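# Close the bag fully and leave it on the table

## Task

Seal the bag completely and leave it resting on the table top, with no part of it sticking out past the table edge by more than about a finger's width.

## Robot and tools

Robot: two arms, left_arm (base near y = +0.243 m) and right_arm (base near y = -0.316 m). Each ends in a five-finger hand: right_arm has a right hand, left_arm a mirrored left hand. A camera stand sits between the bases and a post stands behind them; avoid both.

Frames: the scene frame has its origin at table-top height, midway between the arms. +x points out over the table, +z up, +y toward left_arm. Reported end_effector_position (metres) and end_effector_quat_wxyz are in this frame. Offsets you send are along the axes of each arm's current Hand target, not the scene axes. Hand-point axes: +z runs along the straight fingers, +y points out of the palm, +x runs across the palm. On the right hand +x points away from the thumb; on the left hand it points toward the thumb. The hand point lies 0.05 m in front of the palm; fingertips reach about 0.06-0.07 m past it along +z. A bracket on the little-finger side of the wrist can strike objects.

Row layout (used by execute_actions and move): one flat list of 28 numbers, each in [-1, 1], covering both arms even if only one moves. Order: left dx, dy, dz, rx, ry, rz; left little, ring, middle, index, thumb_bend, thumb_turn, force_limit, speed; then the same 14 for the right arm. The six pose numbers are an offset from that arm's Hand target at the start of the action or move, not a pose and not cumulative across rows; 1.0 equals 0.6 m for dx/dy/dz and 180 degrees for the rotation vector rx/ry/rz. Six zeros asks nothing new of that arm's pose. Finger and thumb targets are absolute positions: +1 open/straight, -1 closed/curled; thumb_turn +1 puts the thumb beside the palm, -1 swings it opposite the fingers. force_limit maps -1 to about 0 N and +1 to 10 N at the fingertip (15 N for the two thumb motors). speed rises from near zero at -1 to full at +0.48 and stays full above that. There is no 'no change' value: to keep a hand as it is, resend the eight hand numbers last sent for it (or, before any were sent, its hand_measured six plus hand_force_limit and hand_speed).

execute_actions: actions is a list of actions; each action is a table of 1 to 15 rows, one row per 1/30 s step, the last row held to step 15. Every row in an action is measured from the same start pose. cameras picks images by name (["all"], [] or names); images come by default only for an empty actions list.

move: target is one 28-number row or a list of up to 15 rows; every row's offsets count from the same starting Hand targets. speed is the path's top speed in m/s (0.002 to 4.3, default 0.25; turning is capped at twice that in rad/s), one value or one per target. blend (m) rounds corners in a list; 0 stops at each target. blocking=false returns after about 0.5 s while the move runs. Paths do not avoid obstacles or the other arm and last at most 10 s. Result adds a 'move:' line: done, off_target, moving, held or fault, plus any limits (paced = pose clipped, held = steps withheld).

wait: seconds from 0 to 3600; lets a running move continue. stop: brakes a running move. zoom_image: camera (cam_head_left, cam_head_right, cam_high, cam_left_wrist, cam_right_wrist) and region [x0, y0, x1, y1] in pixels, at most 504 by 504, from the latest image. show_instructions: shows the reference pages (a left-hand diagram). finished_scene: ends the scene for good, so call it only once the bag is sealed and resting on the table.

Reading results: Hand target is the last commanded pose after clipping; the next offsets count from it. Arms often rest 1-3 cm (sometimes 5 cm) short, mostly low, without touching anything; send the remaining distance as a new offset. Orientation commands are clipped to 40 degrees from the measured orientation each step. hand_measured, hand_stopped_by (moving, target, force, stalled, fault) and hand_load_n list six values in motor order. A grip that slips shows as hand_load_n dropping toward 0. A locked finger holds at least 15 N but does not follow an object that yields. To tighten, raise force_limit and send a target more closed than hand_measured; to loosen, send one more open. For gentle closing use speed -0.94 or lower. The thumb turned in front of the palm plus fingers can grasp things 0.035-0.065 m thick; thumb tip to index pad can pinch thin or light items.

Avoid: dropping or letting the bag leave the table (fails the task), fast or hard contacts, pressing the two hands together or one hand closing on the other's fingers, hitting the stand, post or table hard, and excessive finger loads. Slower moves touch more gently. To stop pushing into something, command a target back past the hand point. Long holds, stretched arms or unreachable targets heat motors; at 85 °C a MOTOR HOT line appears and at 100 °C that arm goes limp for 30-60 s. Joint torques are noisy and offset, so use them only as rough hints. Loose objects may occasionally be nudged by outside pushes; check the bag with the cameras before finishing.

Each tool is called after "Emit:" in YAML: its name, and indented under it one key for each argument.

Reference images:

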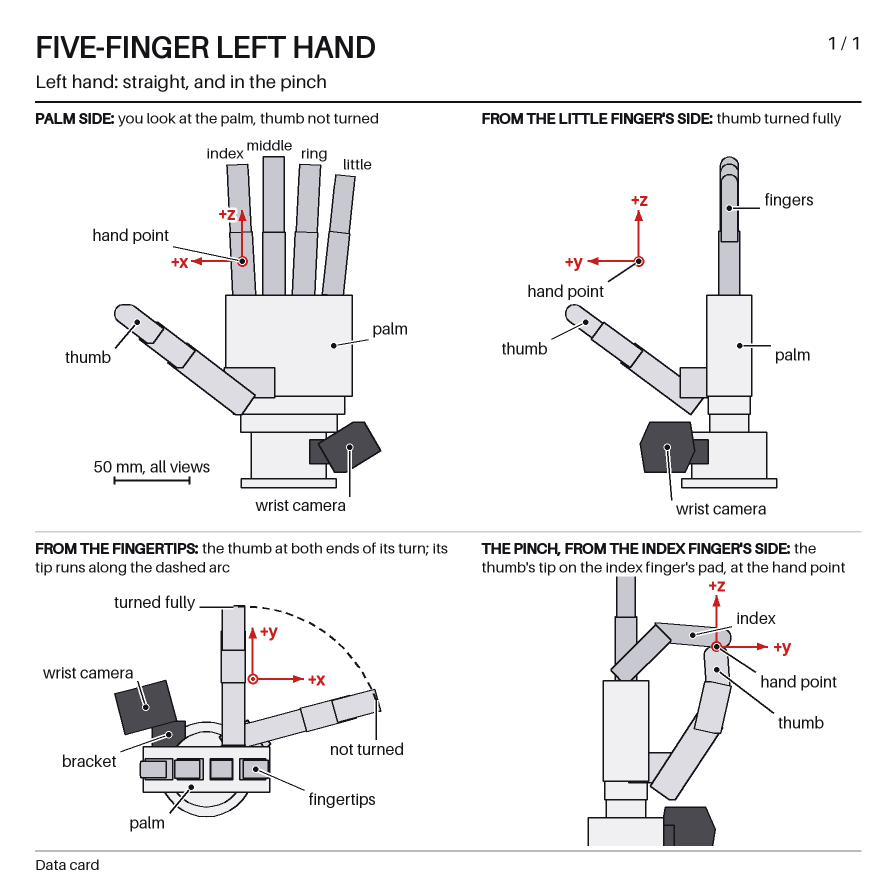

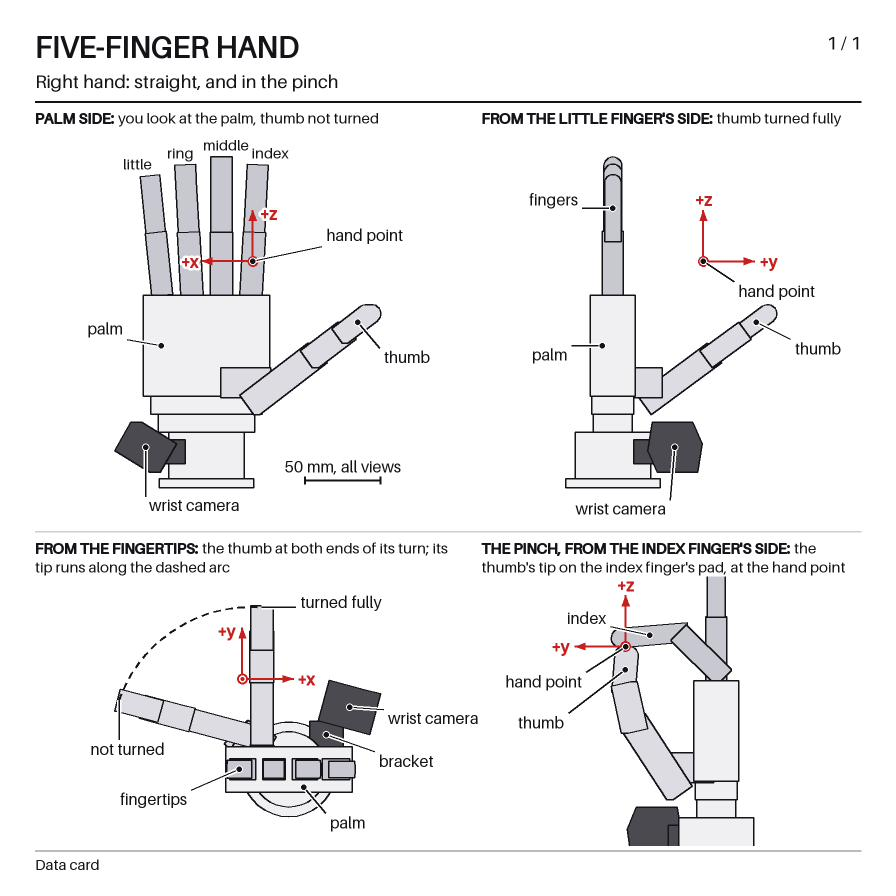

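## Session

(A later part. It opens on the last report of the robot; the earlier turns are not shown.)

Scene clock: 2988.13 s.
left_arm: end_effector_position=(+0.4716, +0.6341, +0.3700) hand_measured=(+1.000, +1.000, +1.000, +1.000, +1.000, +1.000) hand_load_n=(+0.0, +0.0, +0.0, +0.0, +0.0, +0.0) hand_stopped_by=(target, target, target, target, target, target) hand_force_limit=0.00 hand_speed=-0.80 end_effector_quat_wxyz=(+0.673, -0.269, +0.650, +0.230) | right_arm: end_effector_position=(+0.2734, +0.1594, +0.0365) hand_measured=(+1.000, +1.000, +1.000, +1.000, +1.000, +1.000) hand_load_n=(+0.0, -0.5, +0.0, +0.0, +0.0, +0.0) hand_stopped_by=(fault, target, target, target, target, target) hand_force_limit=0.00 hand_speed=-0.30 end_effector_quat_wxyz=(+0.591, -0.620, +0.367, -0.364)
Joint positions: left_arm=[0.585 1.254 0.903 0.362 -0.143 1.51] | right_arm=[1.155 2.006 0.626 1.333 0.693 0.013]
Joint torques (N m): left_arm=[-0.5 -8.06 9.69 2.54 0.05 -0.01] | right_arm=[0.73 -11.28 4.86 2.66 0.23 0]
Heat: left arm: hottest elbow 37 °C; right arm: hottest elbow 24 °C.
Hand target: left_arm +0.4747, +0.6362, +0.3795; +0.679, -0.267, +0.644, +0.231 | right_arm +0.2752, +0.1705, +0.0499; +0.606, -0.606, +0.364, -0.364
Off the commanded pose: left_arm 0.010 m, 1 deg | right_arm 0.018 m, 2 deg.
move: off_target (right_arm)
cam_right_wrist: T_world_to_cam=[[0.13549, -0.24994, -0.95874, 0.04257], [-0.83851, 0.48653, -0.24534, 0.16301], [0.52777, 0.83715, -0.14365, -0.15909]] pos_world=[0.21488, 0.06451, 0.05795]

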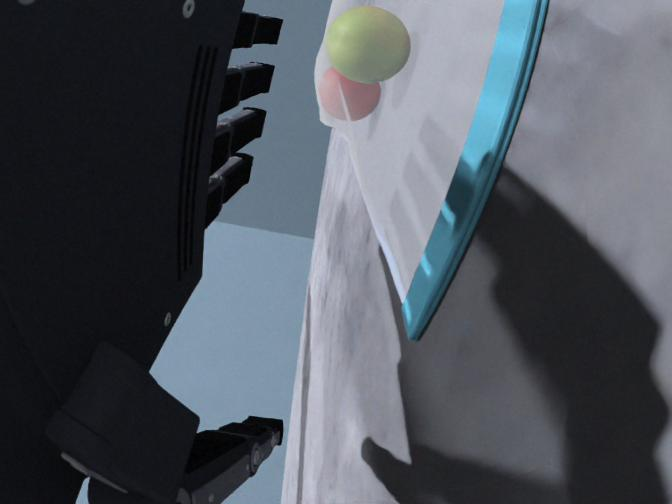

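Emit:
zoom_image:
  camera: "cam_right_wrist"
  region: [500, 20, 550, 70]

Emit:
zoom_image:
  camera: "cam_right_wrist"
  region: [490, 75, 540, 125]

Emit:
zoom_image:
  camera: "cam_right_wrist"
  region: [475, 130, 525, 180]

Emit:
zoom_image:
  camera: "cam_right_wrist"
  region: [450, 190, 500, 240]

Emit:
zoom_image:
  camera: "cam_right_wrist"
  region: [425, 240, 475, 290]

Emit:
zoom_image:
  camera: "cam_right_wrist"
  region: [400, 290, 450, 340]

Emit:
move:
  target: [0,0,0,0,0,0,1,1,1,1,1,1,0,-0.8,0.0667,0,0,0,0,0,1,1,1,1,1,1,0,-0.3]
  speed: 0.12
  cameras: ["cam_right_wrist"]

Emit:
zoom_image:
  camera: "cam_right_wrist"
  region: [500, 20, 550, 70]

Emit:
zoom_image:
  camera: "cam_right_wrist"
  region: [490, 75, 540, 125]

Emit:
zoom_image:
  camera: "cam_right_wrist"
  region: [475, 130, 525, 180]

Emit:
move:
  target: [0,0,0,0,0,0,1,1,1,1,1,1,0,-0.8,0.0667,0,0,0,0,0,1,1,1,1,1,1,0,-0.3]
  speed: 0.12
  cameras: ["cam_right_wrist"]

Emit:
zoom_image:
  camera: "cam_right_wrist"
  region: [500, 20, 550, 70]

Emit:
zoom_image:
  camera: "cam_right_wrist"
  region: [490, 75, 540, 125]

Emit:
zoom_image:
  camera: "cam_right_wrist"
  region: [475, 130, 525, 180]

Emit:
move:
  target: [0,0,0,0,0,0,1,1,1,1,1,1,0,-0.8,0.0667,0,0,0,0,0,1,1,1,1,1,1,0,-0.3]
  speed: 0.12
  cameras: ["cam_right_wrist"]

Emit:
zoom_image:
  camera: "cam_right_wrist"
  region: [500, 20, 550, 70]

Emit:
zoom_image:
  camera: "cam_right_wrist"
  region: [490, 75, 540, 125]

Emit:
zoom_image:
  camera: "cam_right_wrist"
  region: [475, 130, 525, 180]

Emit:
move:
  target: [0,0,0,0,0,0,1,1,1,1,1,1,0,-0.8,0.0667,0,0,0,0,0,1,1,1,1,1,1,0,-0.3]
  speed: 0.12
  cameras: ["cam_right_wrist"]

Emit:
zoom_image:
  camera: "cam_right_wrist"
  region: [500, 20, 550, 70]

Emit:
zoom_image:
  camera: "cam_right_wrist"
  region: [490, 75, 540, 125]

Emit:
zoom_image:
  camera: "cam_right_wrist"
  region: [475, 130, 525, 180]

Scaled by 10.080 from the camera's image (finer frame: 960x720).

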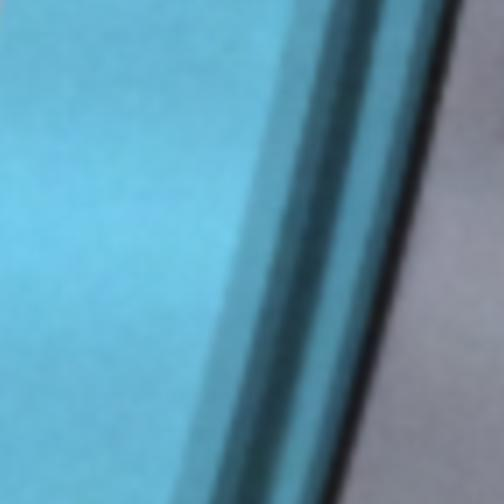

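Scaled by 10.080 from the camera's image (finer frame: 960x720).

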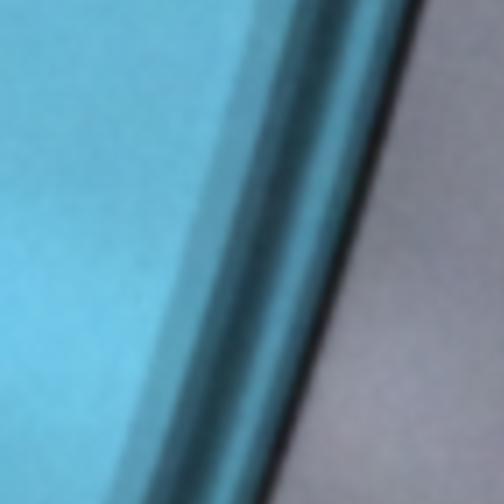

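Scaled by 10.080 from the camera's image (finer frame: 960x720).

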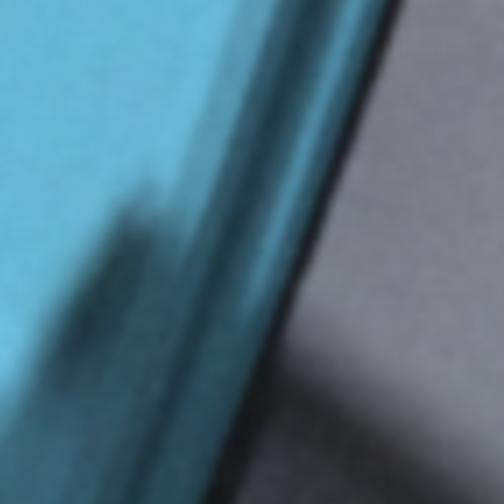

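Scaled by 10.080 from the camera's image (finer frame: 960x720).

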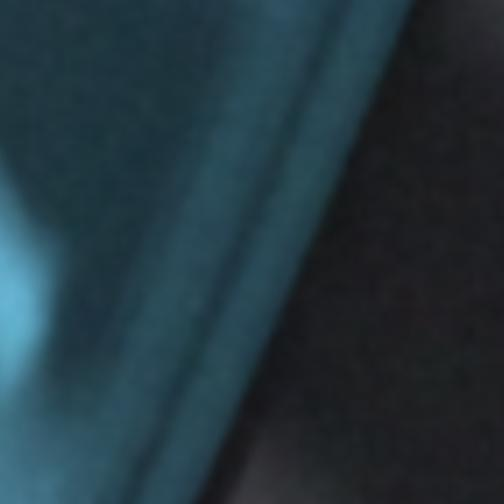

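Scaled by 10.080 from the camera's image (finer frame: 960x720).

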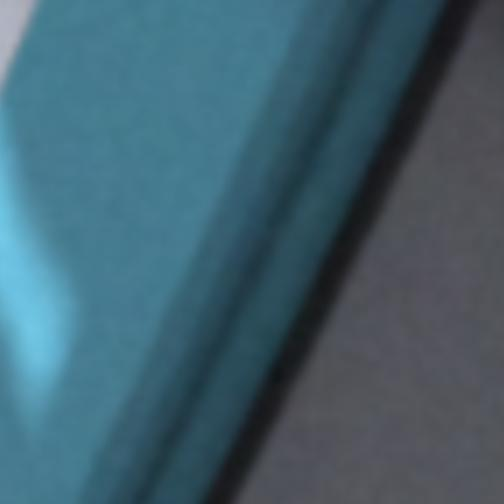

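Scaled by 10.080 from the camera's image (finer frame: 960x720).

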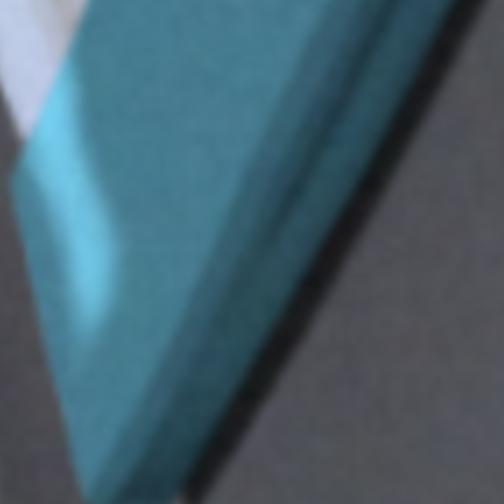

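Scene clock: 3025.37 s.
left_arm: end_effector_position=(+0.4716, +0.6341, +0.3700) hand_measured=(+1.000, +1.000, +1.000, +1.000, +1.000, +1.000) hand_load_n=(+0.0, +0.0, +0.0, +0.0, +0.0, -0.5) hand_stopped_by=(target, target, target, target, target, target) hand_force_limit=0.00 hand_speed=-0.80 end_effector_quat_wxyz=(+0.673, -0.269, +0.650, +0.230) | right_arm: end_effector_position=(+0.2921, +0.1328, +0.0349) hand_measured=(+1.000, +1.000, +1.000, +1.000, +1.000, +1.000) hand_load_n=(+0.0, -0.5, +0.0, +0.0, +0.0, +0.0) hand_stopped_by=(fault, target, target, target, target, target) hand_force_limit=0.00 hand_speed=-0.30 end_effector_quat_wxyz=(+0.593, -0.618, +0.367, -0.363)
Joint positions: left_arm=[0.585 1.254 0.903 0.362 -0.143 1.51] | right_arm=[1.081 2.006 0.582 1.384 0.618 0.011]
Joint torques (N m): left_arm=[-0.32 -7.88 9.68 2.61 0.06 0] | right_arm=[-0.26 -12.86 2.47 2.62 -0.06 -0.02]
Heat: left arm: hottest elbow 37 °C; right arm: hottest elbow 24 °C.
Hand target: left_arm +0.4747, +0.6362, +0.3795; +0.679, -0.267, +0.644, +0.231 | right_arm +0.2939, +0.1351, +0.0498; +0.606, -0.606, +0.364, -0.364
Off the commanded pose: left_arm 0.010 m, 1 deg | right_arm 0.015 m, 2 deg.
move: off_target (right_arm)
cam_right_wrist: T_world_to_cam=[[0.13639, -0.24415, -0.9601, 0.03095], [-0.83868, 0.48737, -0.24308, 0.19118], [0.52727, 0.83837, -0.13829, -0.14711]] pos_world=[0.23368, 0.03772, 0.05584]

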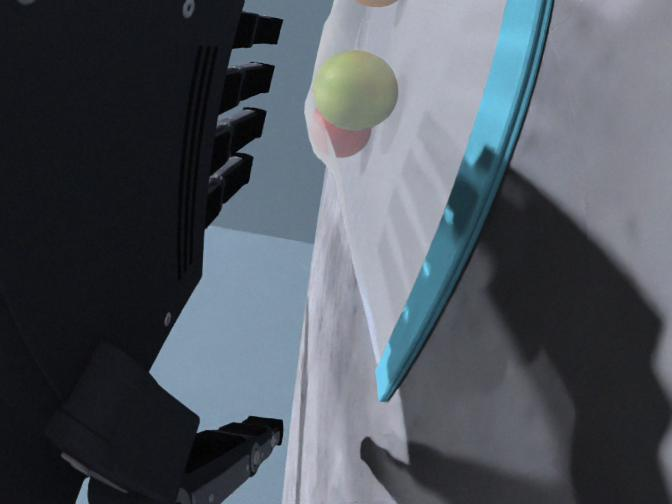

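Scaled by 10.080 from the camera's image (finer frame: 960x720).

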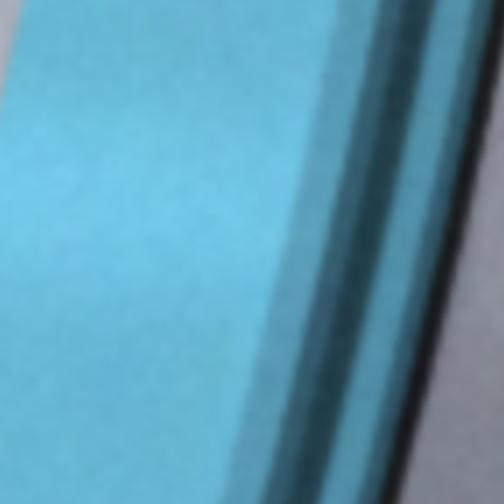

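Scaled by 10.080 from the camera's image (finer frame: 960x720).

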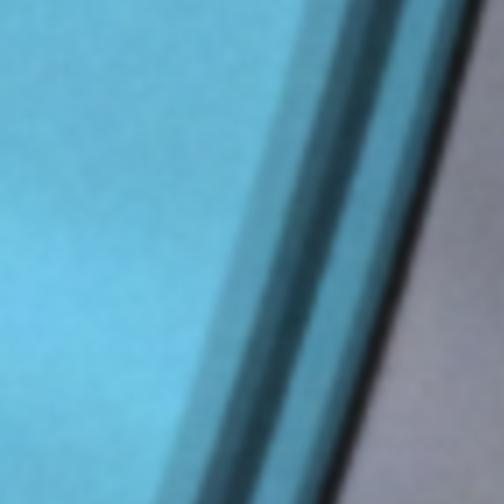

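Scaled by 10.080 from the camera's image (finer frame: 960x720).

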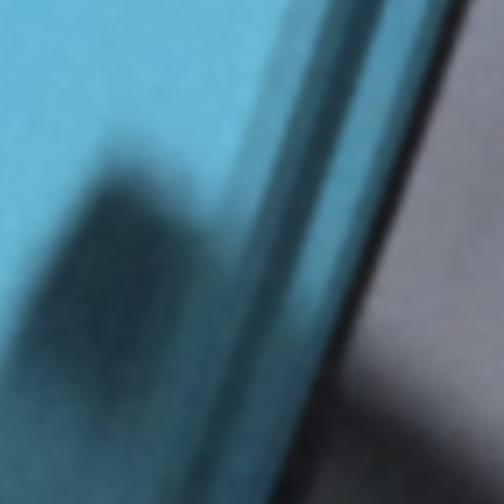

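Scene clock: 3026.20 s.
left_arm: end_effector_position=(+0.4716, +0.6341, +0.3700) hand_measured=(+1.000, +1.000, +1.000, +1.000, +1.000, +1.000) hand_load_n=(+0.0, +0.0, +0.0, +0.5, +0.0, +0.0) hand_stopped_by=(target, target, target, target, target, target) hand_force_limit=0.00 hand_speed=-0.80 end_effector_quat_wxyz=(+0.673, -0.269, +0.650, +0.230) | right_arm: end_effector_position=(+0.3109, +0.0980, +0.0354) hand_measured=(+1.000, +1.000, +1.000, +1.000, +1.000, +1.000) hand_load_n=(+0.0, +0.0, +0.0, +0.0, +0.0, -0.5) hand_stopped_by=(fault, target, target, target, target, target) hand_force_limit=0.00 hand_speed=-0.30 end_effector_quat_wxyz=(+0.594, -0.617, +0.368, -0.362)
Joint positions: left_arm=[0.585 1.254 0.903 0.362 -0.143 1.51] | right_arm=[0.988 1.995 0.524 1.431 0.525 0.011]
Joint torques (N m): left_arm=[-0.44 -7.88 9.72 2.56 0.05 -0.01] | right_arm=[-0.03 -11.52 2.09 2.69 -0.05 -0.04]
Heat: left arm: hottest elbow 37 °C; right arm: hottest elbow 24 °C.
Hand target: left_arm +0.4747, +0.6362, +0.3795; +0.679, -0.267, +0.644, +0.231 | right_arm +0.3127, +0.0998, +0.0498; +0.606, -0.606, +0.364, -0.364
Off the commanded pose: left_arm 0.010 m, 1 deg | right_arm 0.015 m, 2 deg.
move: off_target (right_arm)
cam_right_wrist: T_world_to_cam=[[0.134, -0.2417, -0.96105, 0.02082], [-0.83925, 0.48803, -0.23975, 0.22401], [0.52697, 0.8387, -0.13745, -0.12783]] pos_world=[0.25258, 0.00292, 0.05615]

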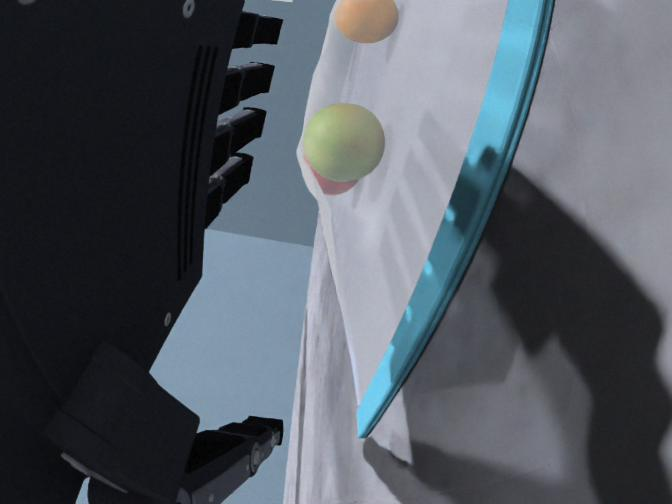

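Scaled by 10.080 from the camera's image (finer frame: 960x720).

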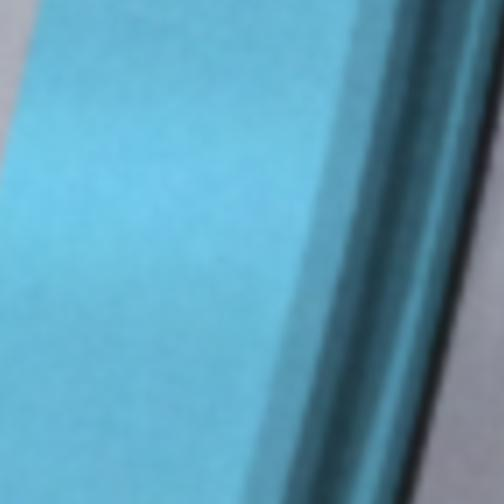

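Scaled by 10.080 from the camera's image (finer frame: 960x720).

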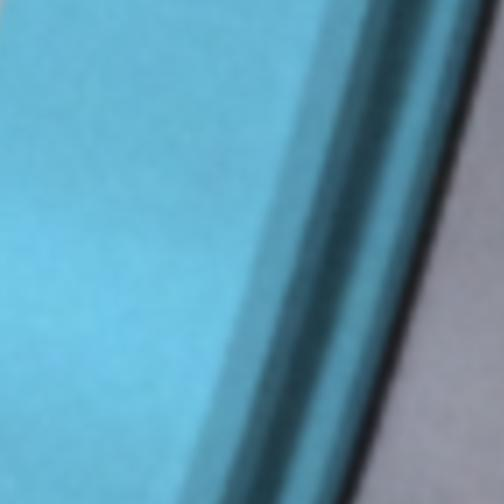

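Scaled by 10.080 from the camera's image (finer frame: 960x720).

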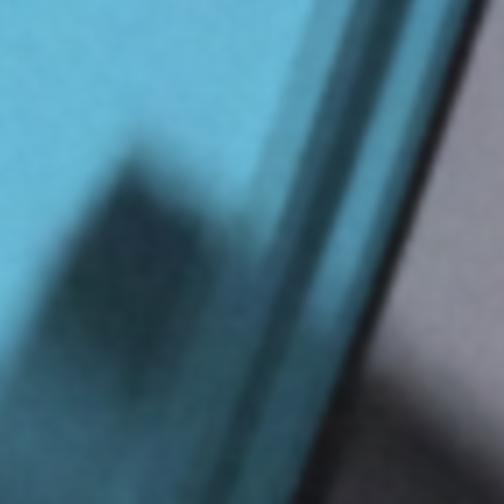

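Scene clock: 3027.03 s.
left_arm: end_effector_position=(+0.4716, +0.6341, +0.3700) hand_measured=(+1.000, +1.000, +1.000, +1.000, +1.000, +1.000) hand_load_n=(+0.0, +0.0, +0.0, +0.0, +0.0, +0.0) hand_stopped_by=(target, target, target, target, target, target) hand_force_limit=0.00 hand_speed=-0.80 end_effector_quat_wxyz=(+0.673, -0.269, +0.650, +0.230) | right_arm: end_effector_position=(+0.3297, +0.0631, +0.0357) hand_measured=(+1.000, +1.000, +1.000, +1.000, +1.000, +1.000) hand_load_n=(+0.0, +0.0, +0.0, +0.0, +0.0, -0.5) hand_stopped_by=(fault, target, target, target, target, target) hand_force_limit=0.00 hand_speed=-0.30 end_effector_quat_wxyz=(+0.594, -0.617, +0.370, -0.360)
Joint positions: left_arm=[0.585 1.254 0.903 0.362 -0.143 1.51] | right_arm=[0.884 1.987 0.476 1.473 0.421 0.01]
Joint torques (N m): left_arm=[-0.26 -7.88 9.69 2.54 0.05 -0.01] | right_arm=[0.03 -11.16 1.81 2.7 -0.09 -0.04]
Heat: left arm: hottest elbow 37 °C; right arm: hottest elbow 24 °C.
Hand target: left_arm +0.4747, +0.6362, +0.3795; +0.679, -0.267, +0.644, +0.231 | right_arm +0.3316, +0.0645, +0.0499; +0.606, -0.606, +0.364, -0.364
Off the commanded pose: left_arm 0.010 m, 1 deg | right_arm 0.014 m, 2 deg.
move: off_target (right_arm)
cam_right_wrist: T_world_to_cam=[[0.1314, -0.23923, -0.96203, 0.01097], [-0.83986, 0.4887, -0.23623, 0.25693], [0.52666, 0.83901, -0.13671, -0.10829]] pos_world=[0.27138, -0.03208, 0.05645]

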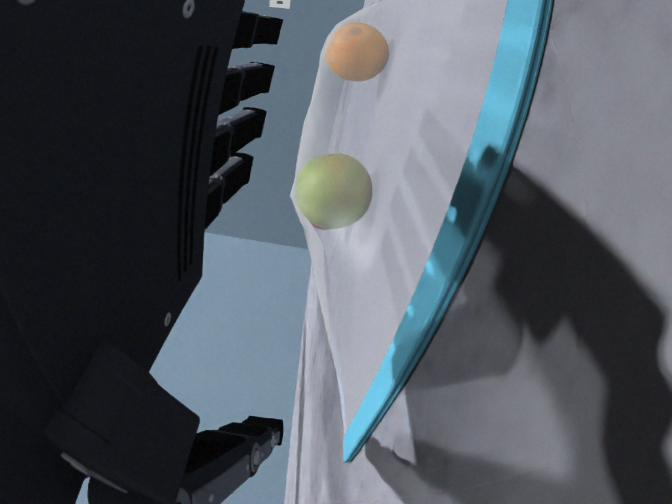

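Scaled by 10.080 from the camera's image (finer frame: 960x720).

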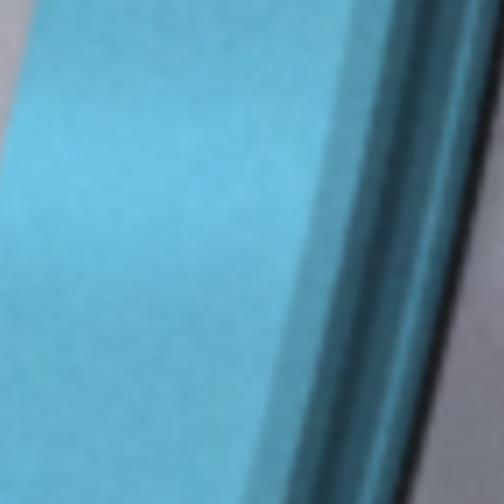

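Scaled by 10.080 from the camera's image (finer frame: 960x720).

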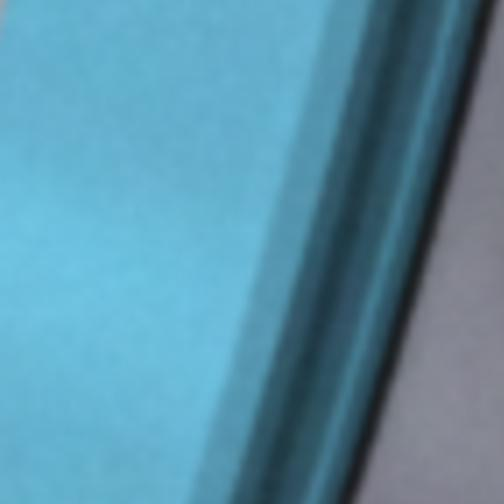

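Scaled by 10.080 from the camera's image (finer frame: 960x720).

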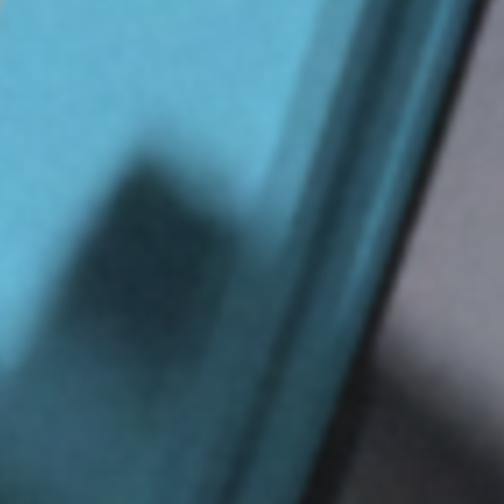

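Scene clock: 3027.87 s.
left_arm: end_effector_position=(+0.4716, +0.6341, +0.3700) hand_measured=(+1.000, +1.000, +1.000, +1.000, +1.000, +1.000) hand_load_n=(+0.0, +0.0, +0.0, +0.0, +0.0, -0.5) hand_stopped_by=(target, target, target, target, target, target) hand_force_limit=0.00 hand_speed=-0.80 end_effector_quat_wxyz=(+0.673, -0.269, +0.650, +0.230) | right_arm: end_effector_position=(+0.3485, +0.0281, +0.0359) hand_measured=(+1.000, +1.000, +1.000, +1.000, +1.000, +1.000) hand_load_n=(+0.0, +0.0, +0.0, +0.0, +0.0, +0.0) hand_stopped_by=(fault, target, target, target, target, target) hand_force_limit=0.00 hand_speed=-0.30 end_effector_quat_wxyz=(+0.594, -0.617, +0.371, -0.359)
Joint positions: left_arm=[0.585 1.254 0.903 0.362 -0.143 1.51] | right_arm=[0.769 1.983 0.439 1.506 0.306 0.01]
Joint torques (N m): left_arm=[-0.38 -7.65 9.74 2.54 0.06 -0.01] | right_arm=[-0.15 -11.22 1.47 2.8 -0.11 -0.02]
Heat: left arm: hottest elbow 37 °C; right arm: hottest elbow 24 °C.
Hand target: left_arm +0.4747, +0.6362, +0.3795; +0.679, -0.267, +0.644, +0.231 | right_arm +0.3503, +0.0292, +0.0499; +0.607, -0.606, +0.364, -0.364
Off the commanded pose: left_arm 0.010 m, 1 deg | right_arm 0.014 m, 2 deg.
move: off_target (right_arm)
cam_right_wrist: T_world_to_cam=[[0.12858, -0.23653, -0.96308, 0.00125], [-0.84049, 0.48945, -0.23242, 0.29], [0.52635, 0.83934, -0.13587, -0.08872]] pos_world=[0.29028, -0.06718, 0.05655]

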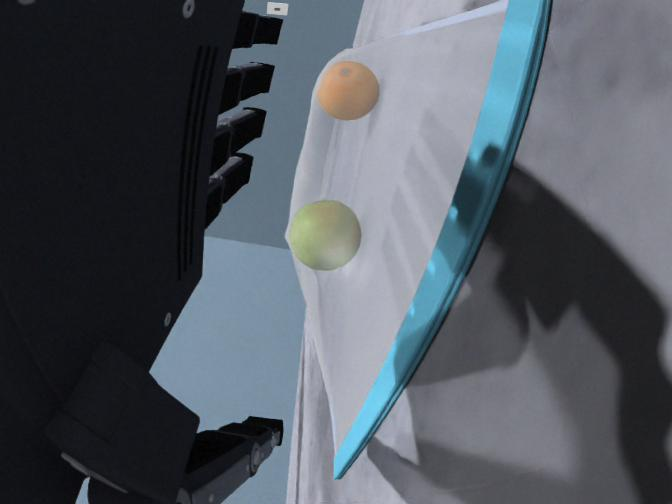

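Scaled by 10.080 from the camera's image (finer frame: 960x720).

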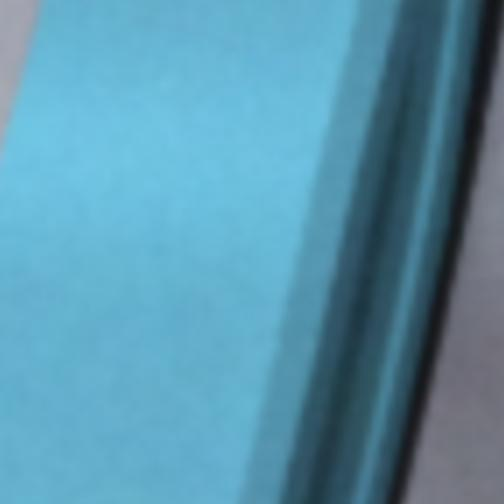

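Scaled by 10.080 from the camera's image (finer frame: 960x720).

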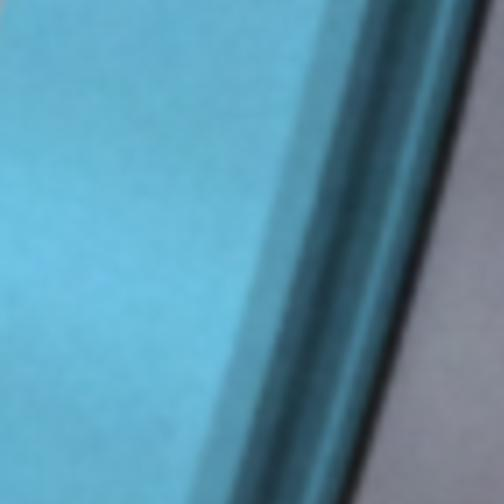

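Scaled by 10.080 from the camera's image (finer frame: 960x720).

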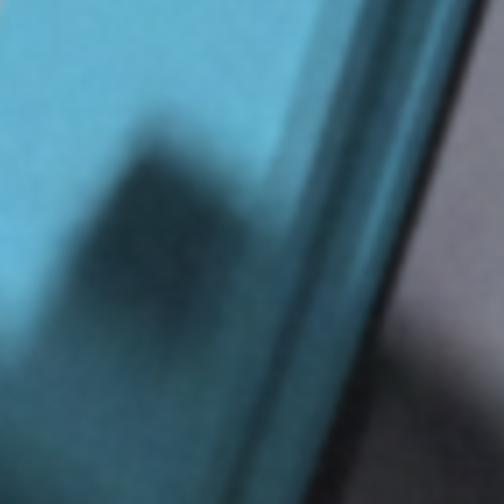

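Emit:
zoom_image:
  camera: "cam_right_wrist"
  region: [325, 440, 365, 480]

Emit:
zoom_image:
  camera: "cam_right_wrist"
  region: [345, 410, 385, 450]

Emit:
zoom_image:
  camera: "cam_right_wrist"
  region: [370, 375, 410, 415]

Emit:
zoom_image:
  camera: "cam_right_wrist"
  region: [395, 340, 435, 380]

Emit:
zoom_image:
  camera: "cam_right_wrist"
  region: [415, 300, 455, 340]

Emit:
zoom_image:
  camera: "cam_right_wrist"
  region: [440, 260, 480, 300]

Emit:
zoom_image:
  camera: "cam_right_wrist"
  region: [460, 215, 500, 255]

Scaled by 12.600 from the camera's image (finer frame: 960x720).

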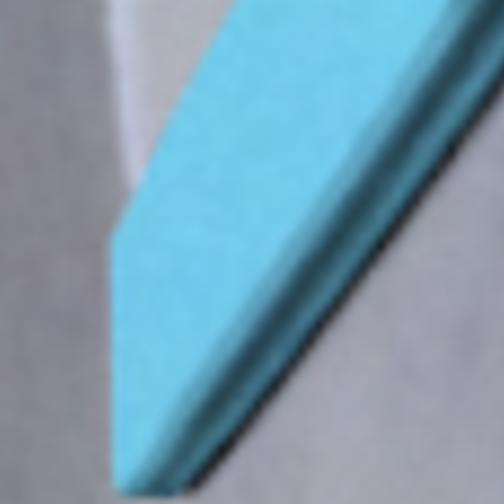

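Scaled by 12.600 from the camera's image (finer frame: 960x720).

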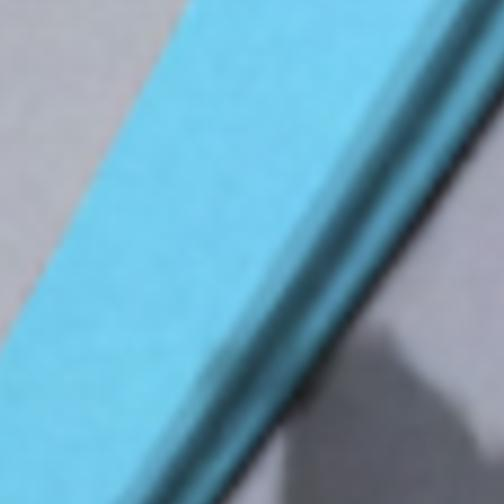

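Scaled by 12.600 from the camera's image (finer frame: 960x720).

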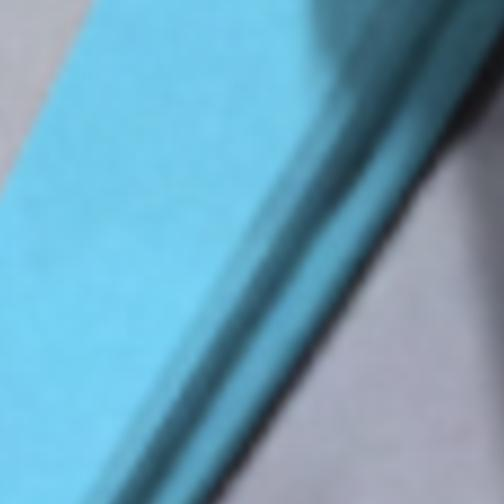

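Scaled by 12.600 from the camera's image (finer frame: 960x720).

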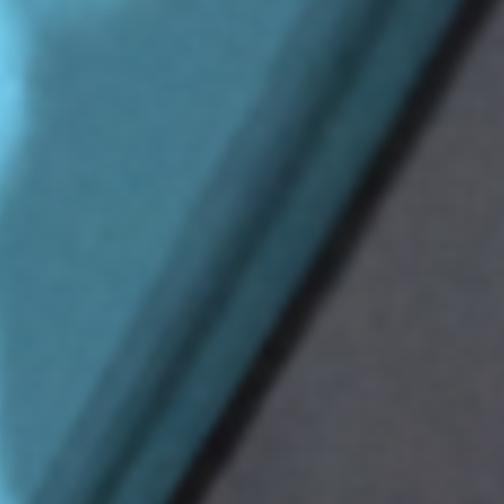

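Scaled by 12.600 from the camera's image (finer frame: 960x720).

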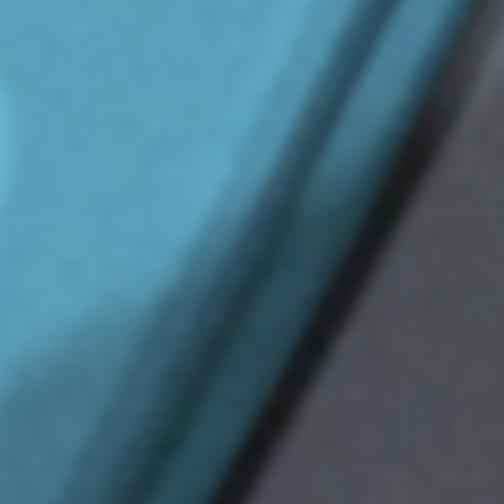

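Scaled by 12.600 from the camera's image (finer frame: 960x720).

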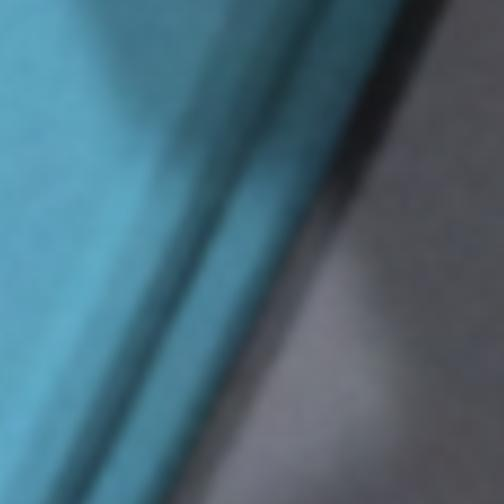

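Scaled by 12.600 from the camera's image (finer frame: 960x720).

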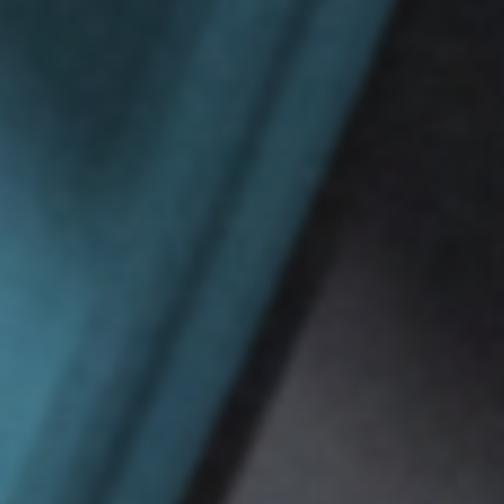

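Emit:
move:
  target: [0,0,0,0,0,0,1,1,1,1,1,1,0,-0.8,0.0333,0,0,0,0,0,1,1,1,1,1,1,0,-0.3]
  speed: 0.12
  cameras: ["cam_right_wrist"]

Emit:
zoom_image:
  camera: "cam_right_wrist"
  region: [500, 20, 550, 70]

Emit:
zoom_image:
  camera: "cam_right_wrist"
  region: [490, 75, 540, 125]

Emit:
zoom_image:
  camera: "cam_right_wrist"
  region: [475, 130, 525, 180]

Emit:
move:
  target: [0,0,0,0,0,0,1,1,1,1,1,1,0,-0.8,0.0333,0,0,0,0,0,1,1,1,1,1,1,0,-0.3]
  speed: 0.12
  cameras: ["cam_right_wrist"]

Emit:
zoom_image:
  camera: "cam_right_wrist"
  region: [490, 75, 540, 125]

Emit:
zoom_image:
  camera: "cam_right_wrist"
  region: [475, 130, 525, 180]

Emit:
zoom_image:
  camera: "cam_right_wrist"
  region: [450, 190, 500, 240]

Scene clock: 3170.77 s.
left_arm: end_effector_position=(+0.4716, +0.6341, +0.3700) hand_measured=(+1.000, +1.000, +1.000, +1.000, +1.000, +1.000) hand_load_n=(+0.0, +0.0, +0.0, +0.0, +0.5, +0.0) hand_stopped_by=(target, target, target, target, target, target) hand_force_limit=0.00 hand_speed=-0.80 end_effector_quat_wxyz=(+0.673, -0.269, +0.650, +0.230) | right_arm: end_effector_position=(+0.3570, +0.0114, +0.0356) hand_measured=(+1.000, +1.000, +1.000, +1.000, +1.000, +1.000) hand_load_n=(+0.0, +0.0, +0.0, +0.0, +0.0, -0.5) hand_stopped_by=(fault, target, target, target, target, target) hand_force_limit=0.00 hand_speed=-0.30 end_effector_quat_wxyz=(+0.595, -0.617, +0.371, -0.357)
Joint positions: left_arm=[0.585 1.254 0.903 0.362 -0.143 1.51] | right_arm=[0.711 1.983 0.425 1.519 0.245 0.01]
Joint torques (N m): left_arm=[-0.38 -7.94 9.72 2.52 0.06 0] | right_arm=[-0.09 -11.11 1.39 2.78 -0.1 0]
Heat: left arm: hottest elbow 38 °C; right arm: hottest shoulder 24 °C.
Hand target: left_arm +0.4747, +0.6362, +0.3795; +0.679, -0.267, +0.644, +0.231 | right_arm +0.3596, +0.0115, +0.0497; +0.606, -0.606, +0.364, -0.364
Off the commanded pose: left_arm 0.010 m, 1 deg | right_arm 0.015 m, 2 deg.
move: off_target (right_arm)
cam_right_wrist: T_world_to_cam=[[0.12702, -0.23509, -0.96364, -0.00351], [-0.84209, 0.48783, -0.23001, 0.30567], [0.52417, 0.84068, -0.13601, -0.07847]] pos_world=[0.29897, -0.08398, 0.05625]

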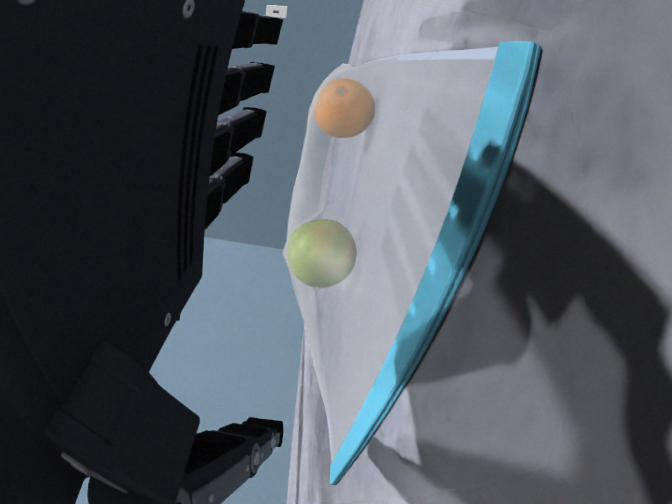

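Scaled by 10.080 from the camera's image (finer frame: 960x720).

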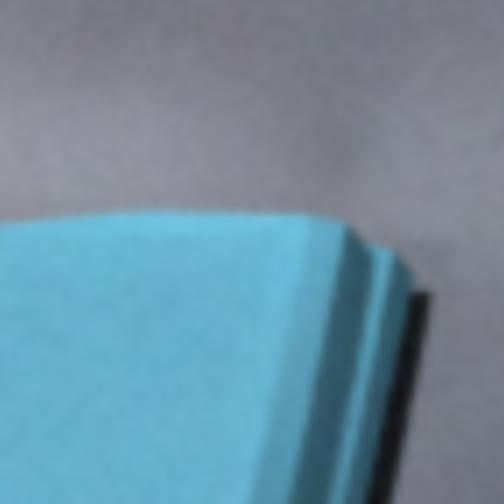

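Scaled by 10.080 from the camera's image (finer frame: 960x720).

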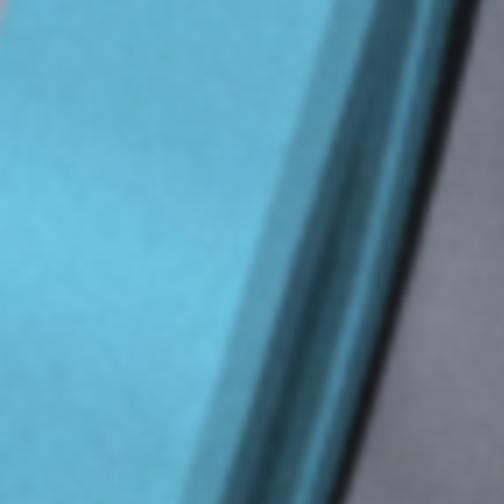

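Scaled by 10.080 from the camera's image (finer frame: 960x720).

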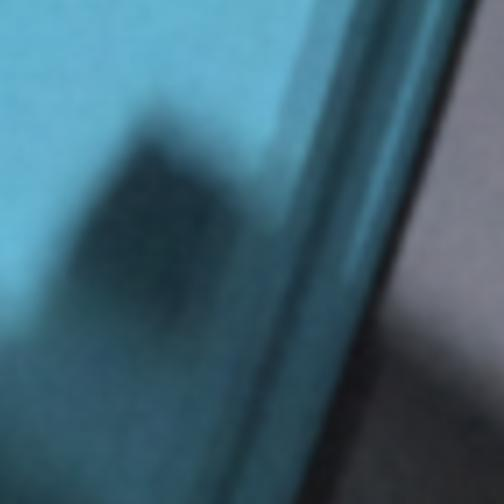

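Scene clock: 3171.43 s.
left_arm: end_effector_position=(+0.4716, +0.6341, +0.3700) hand_measured=(+1.000, +1.000, +1.000, +1.000, +1.000, +1.000) hand_load_n=(+0.0, +0.0, +0.0, -0.5, +0.0, +0.0) hand_stopped_by=(target, target, target, target, target, target) hand_force_limit=0.00 hand_speed=-0.80 end_effector_quat_wxyz=(+0.673, -0.269, +0.650, +0.230) | right_arm: end_effector_position=(+0.3666, -0.0062, +0.0359) hand_measured=(+1.000, +1.000, +1.000, +1.000, +1.000, +1.000) hand_load_n=(+0.0, +0.0, +0.0, +0.0, +0.0, -0.5) hand_stopped_by=(fault, target, target, target, target, target) hand_force_limit=0.00 hand_speed=-0.30 end_effector_quat_wxyz=(+0.595, -0.617, +0.372, -0.357)
Joint positions: left_arm=[0.585 1.254 0.903 0.362 -0.143 1.51] | right_arm=[0.648 1.982 0.414 1.53 0.183 0.01]
Joint torques (N m): left_arm=[-0.5 -7.94 9.7 2.51 0.07 -0.01] | right_arm=[0.38 -10.7 1.31 2.89 -0.09 0]
Heat: left arm: hottest elbow 38 °C; right arm: hottest shoulder 24 °C.
Hand target: left_arm +0.4747, +0.6362, +0.3795; +0.679, -0.267, +0.644, +0.231 | right_arm +0.3691, -0.0061, +0.0499; +0.606, -0.606, +0.364, -0.364
Off the commanded pose: left_arm 0.010 m, 1 deg | right_arm 0.014 m, 2 deg.
move: off_target (right_arm)
cam_right_wrist: T_world_to_cam=[[0.12594, -0.23285, -0.96432, -0.00808], [-0.84213, 0.48871, -0.22799, 0.32237], [0.52436, 0.8408, -0.13454, -0.06881]] pos_world=[0.30857, -0.10157, 0.05645]

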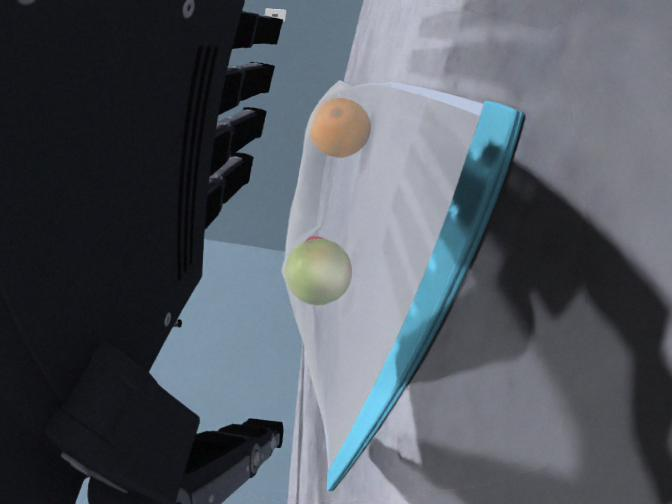

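Scaled by 10.080 from the camera's image (finer frame: 960x720).

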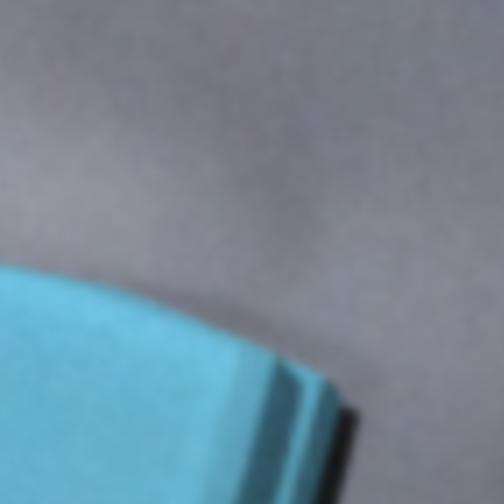

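Scaled by 10.080 from the camera's image (finer frame: 960x720).

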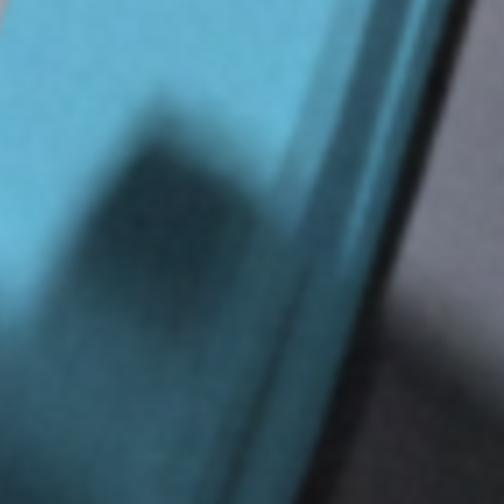

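Scaled by 10.080 from the camera's image (finer frame: 960x720).

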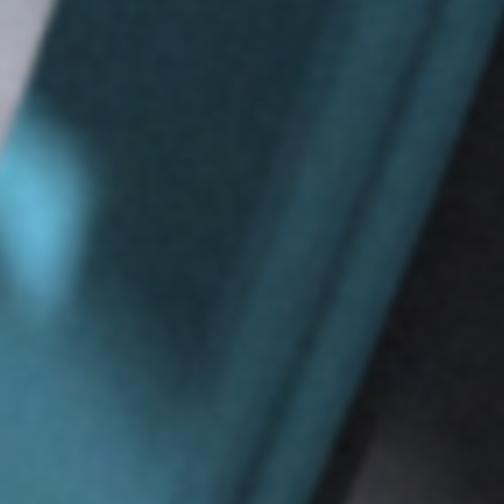

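Emit:
zoom_image:
  camera: "cam_right_wrist"
  region: [425, 240, 475, 290]

Emit:
zoom_image:
  camera: "cam_right_wrist"
  region: [400, 290, 450, 340]

Scaled by 10.080 from the camera's image (finer frame: 960x720).

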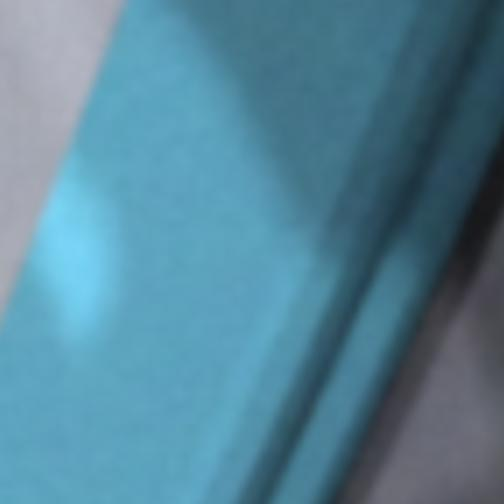

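Scaled by 10.080 from the camera's image (finer frame: 960x720).

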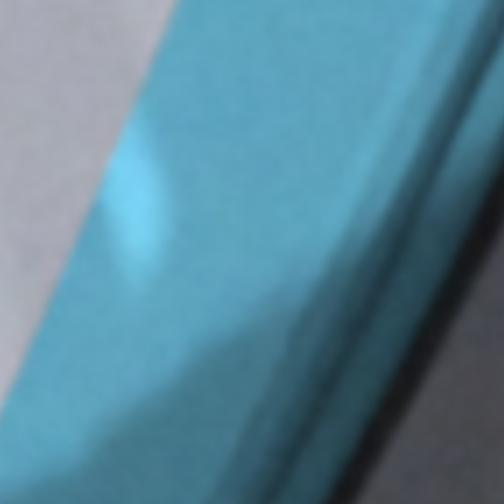

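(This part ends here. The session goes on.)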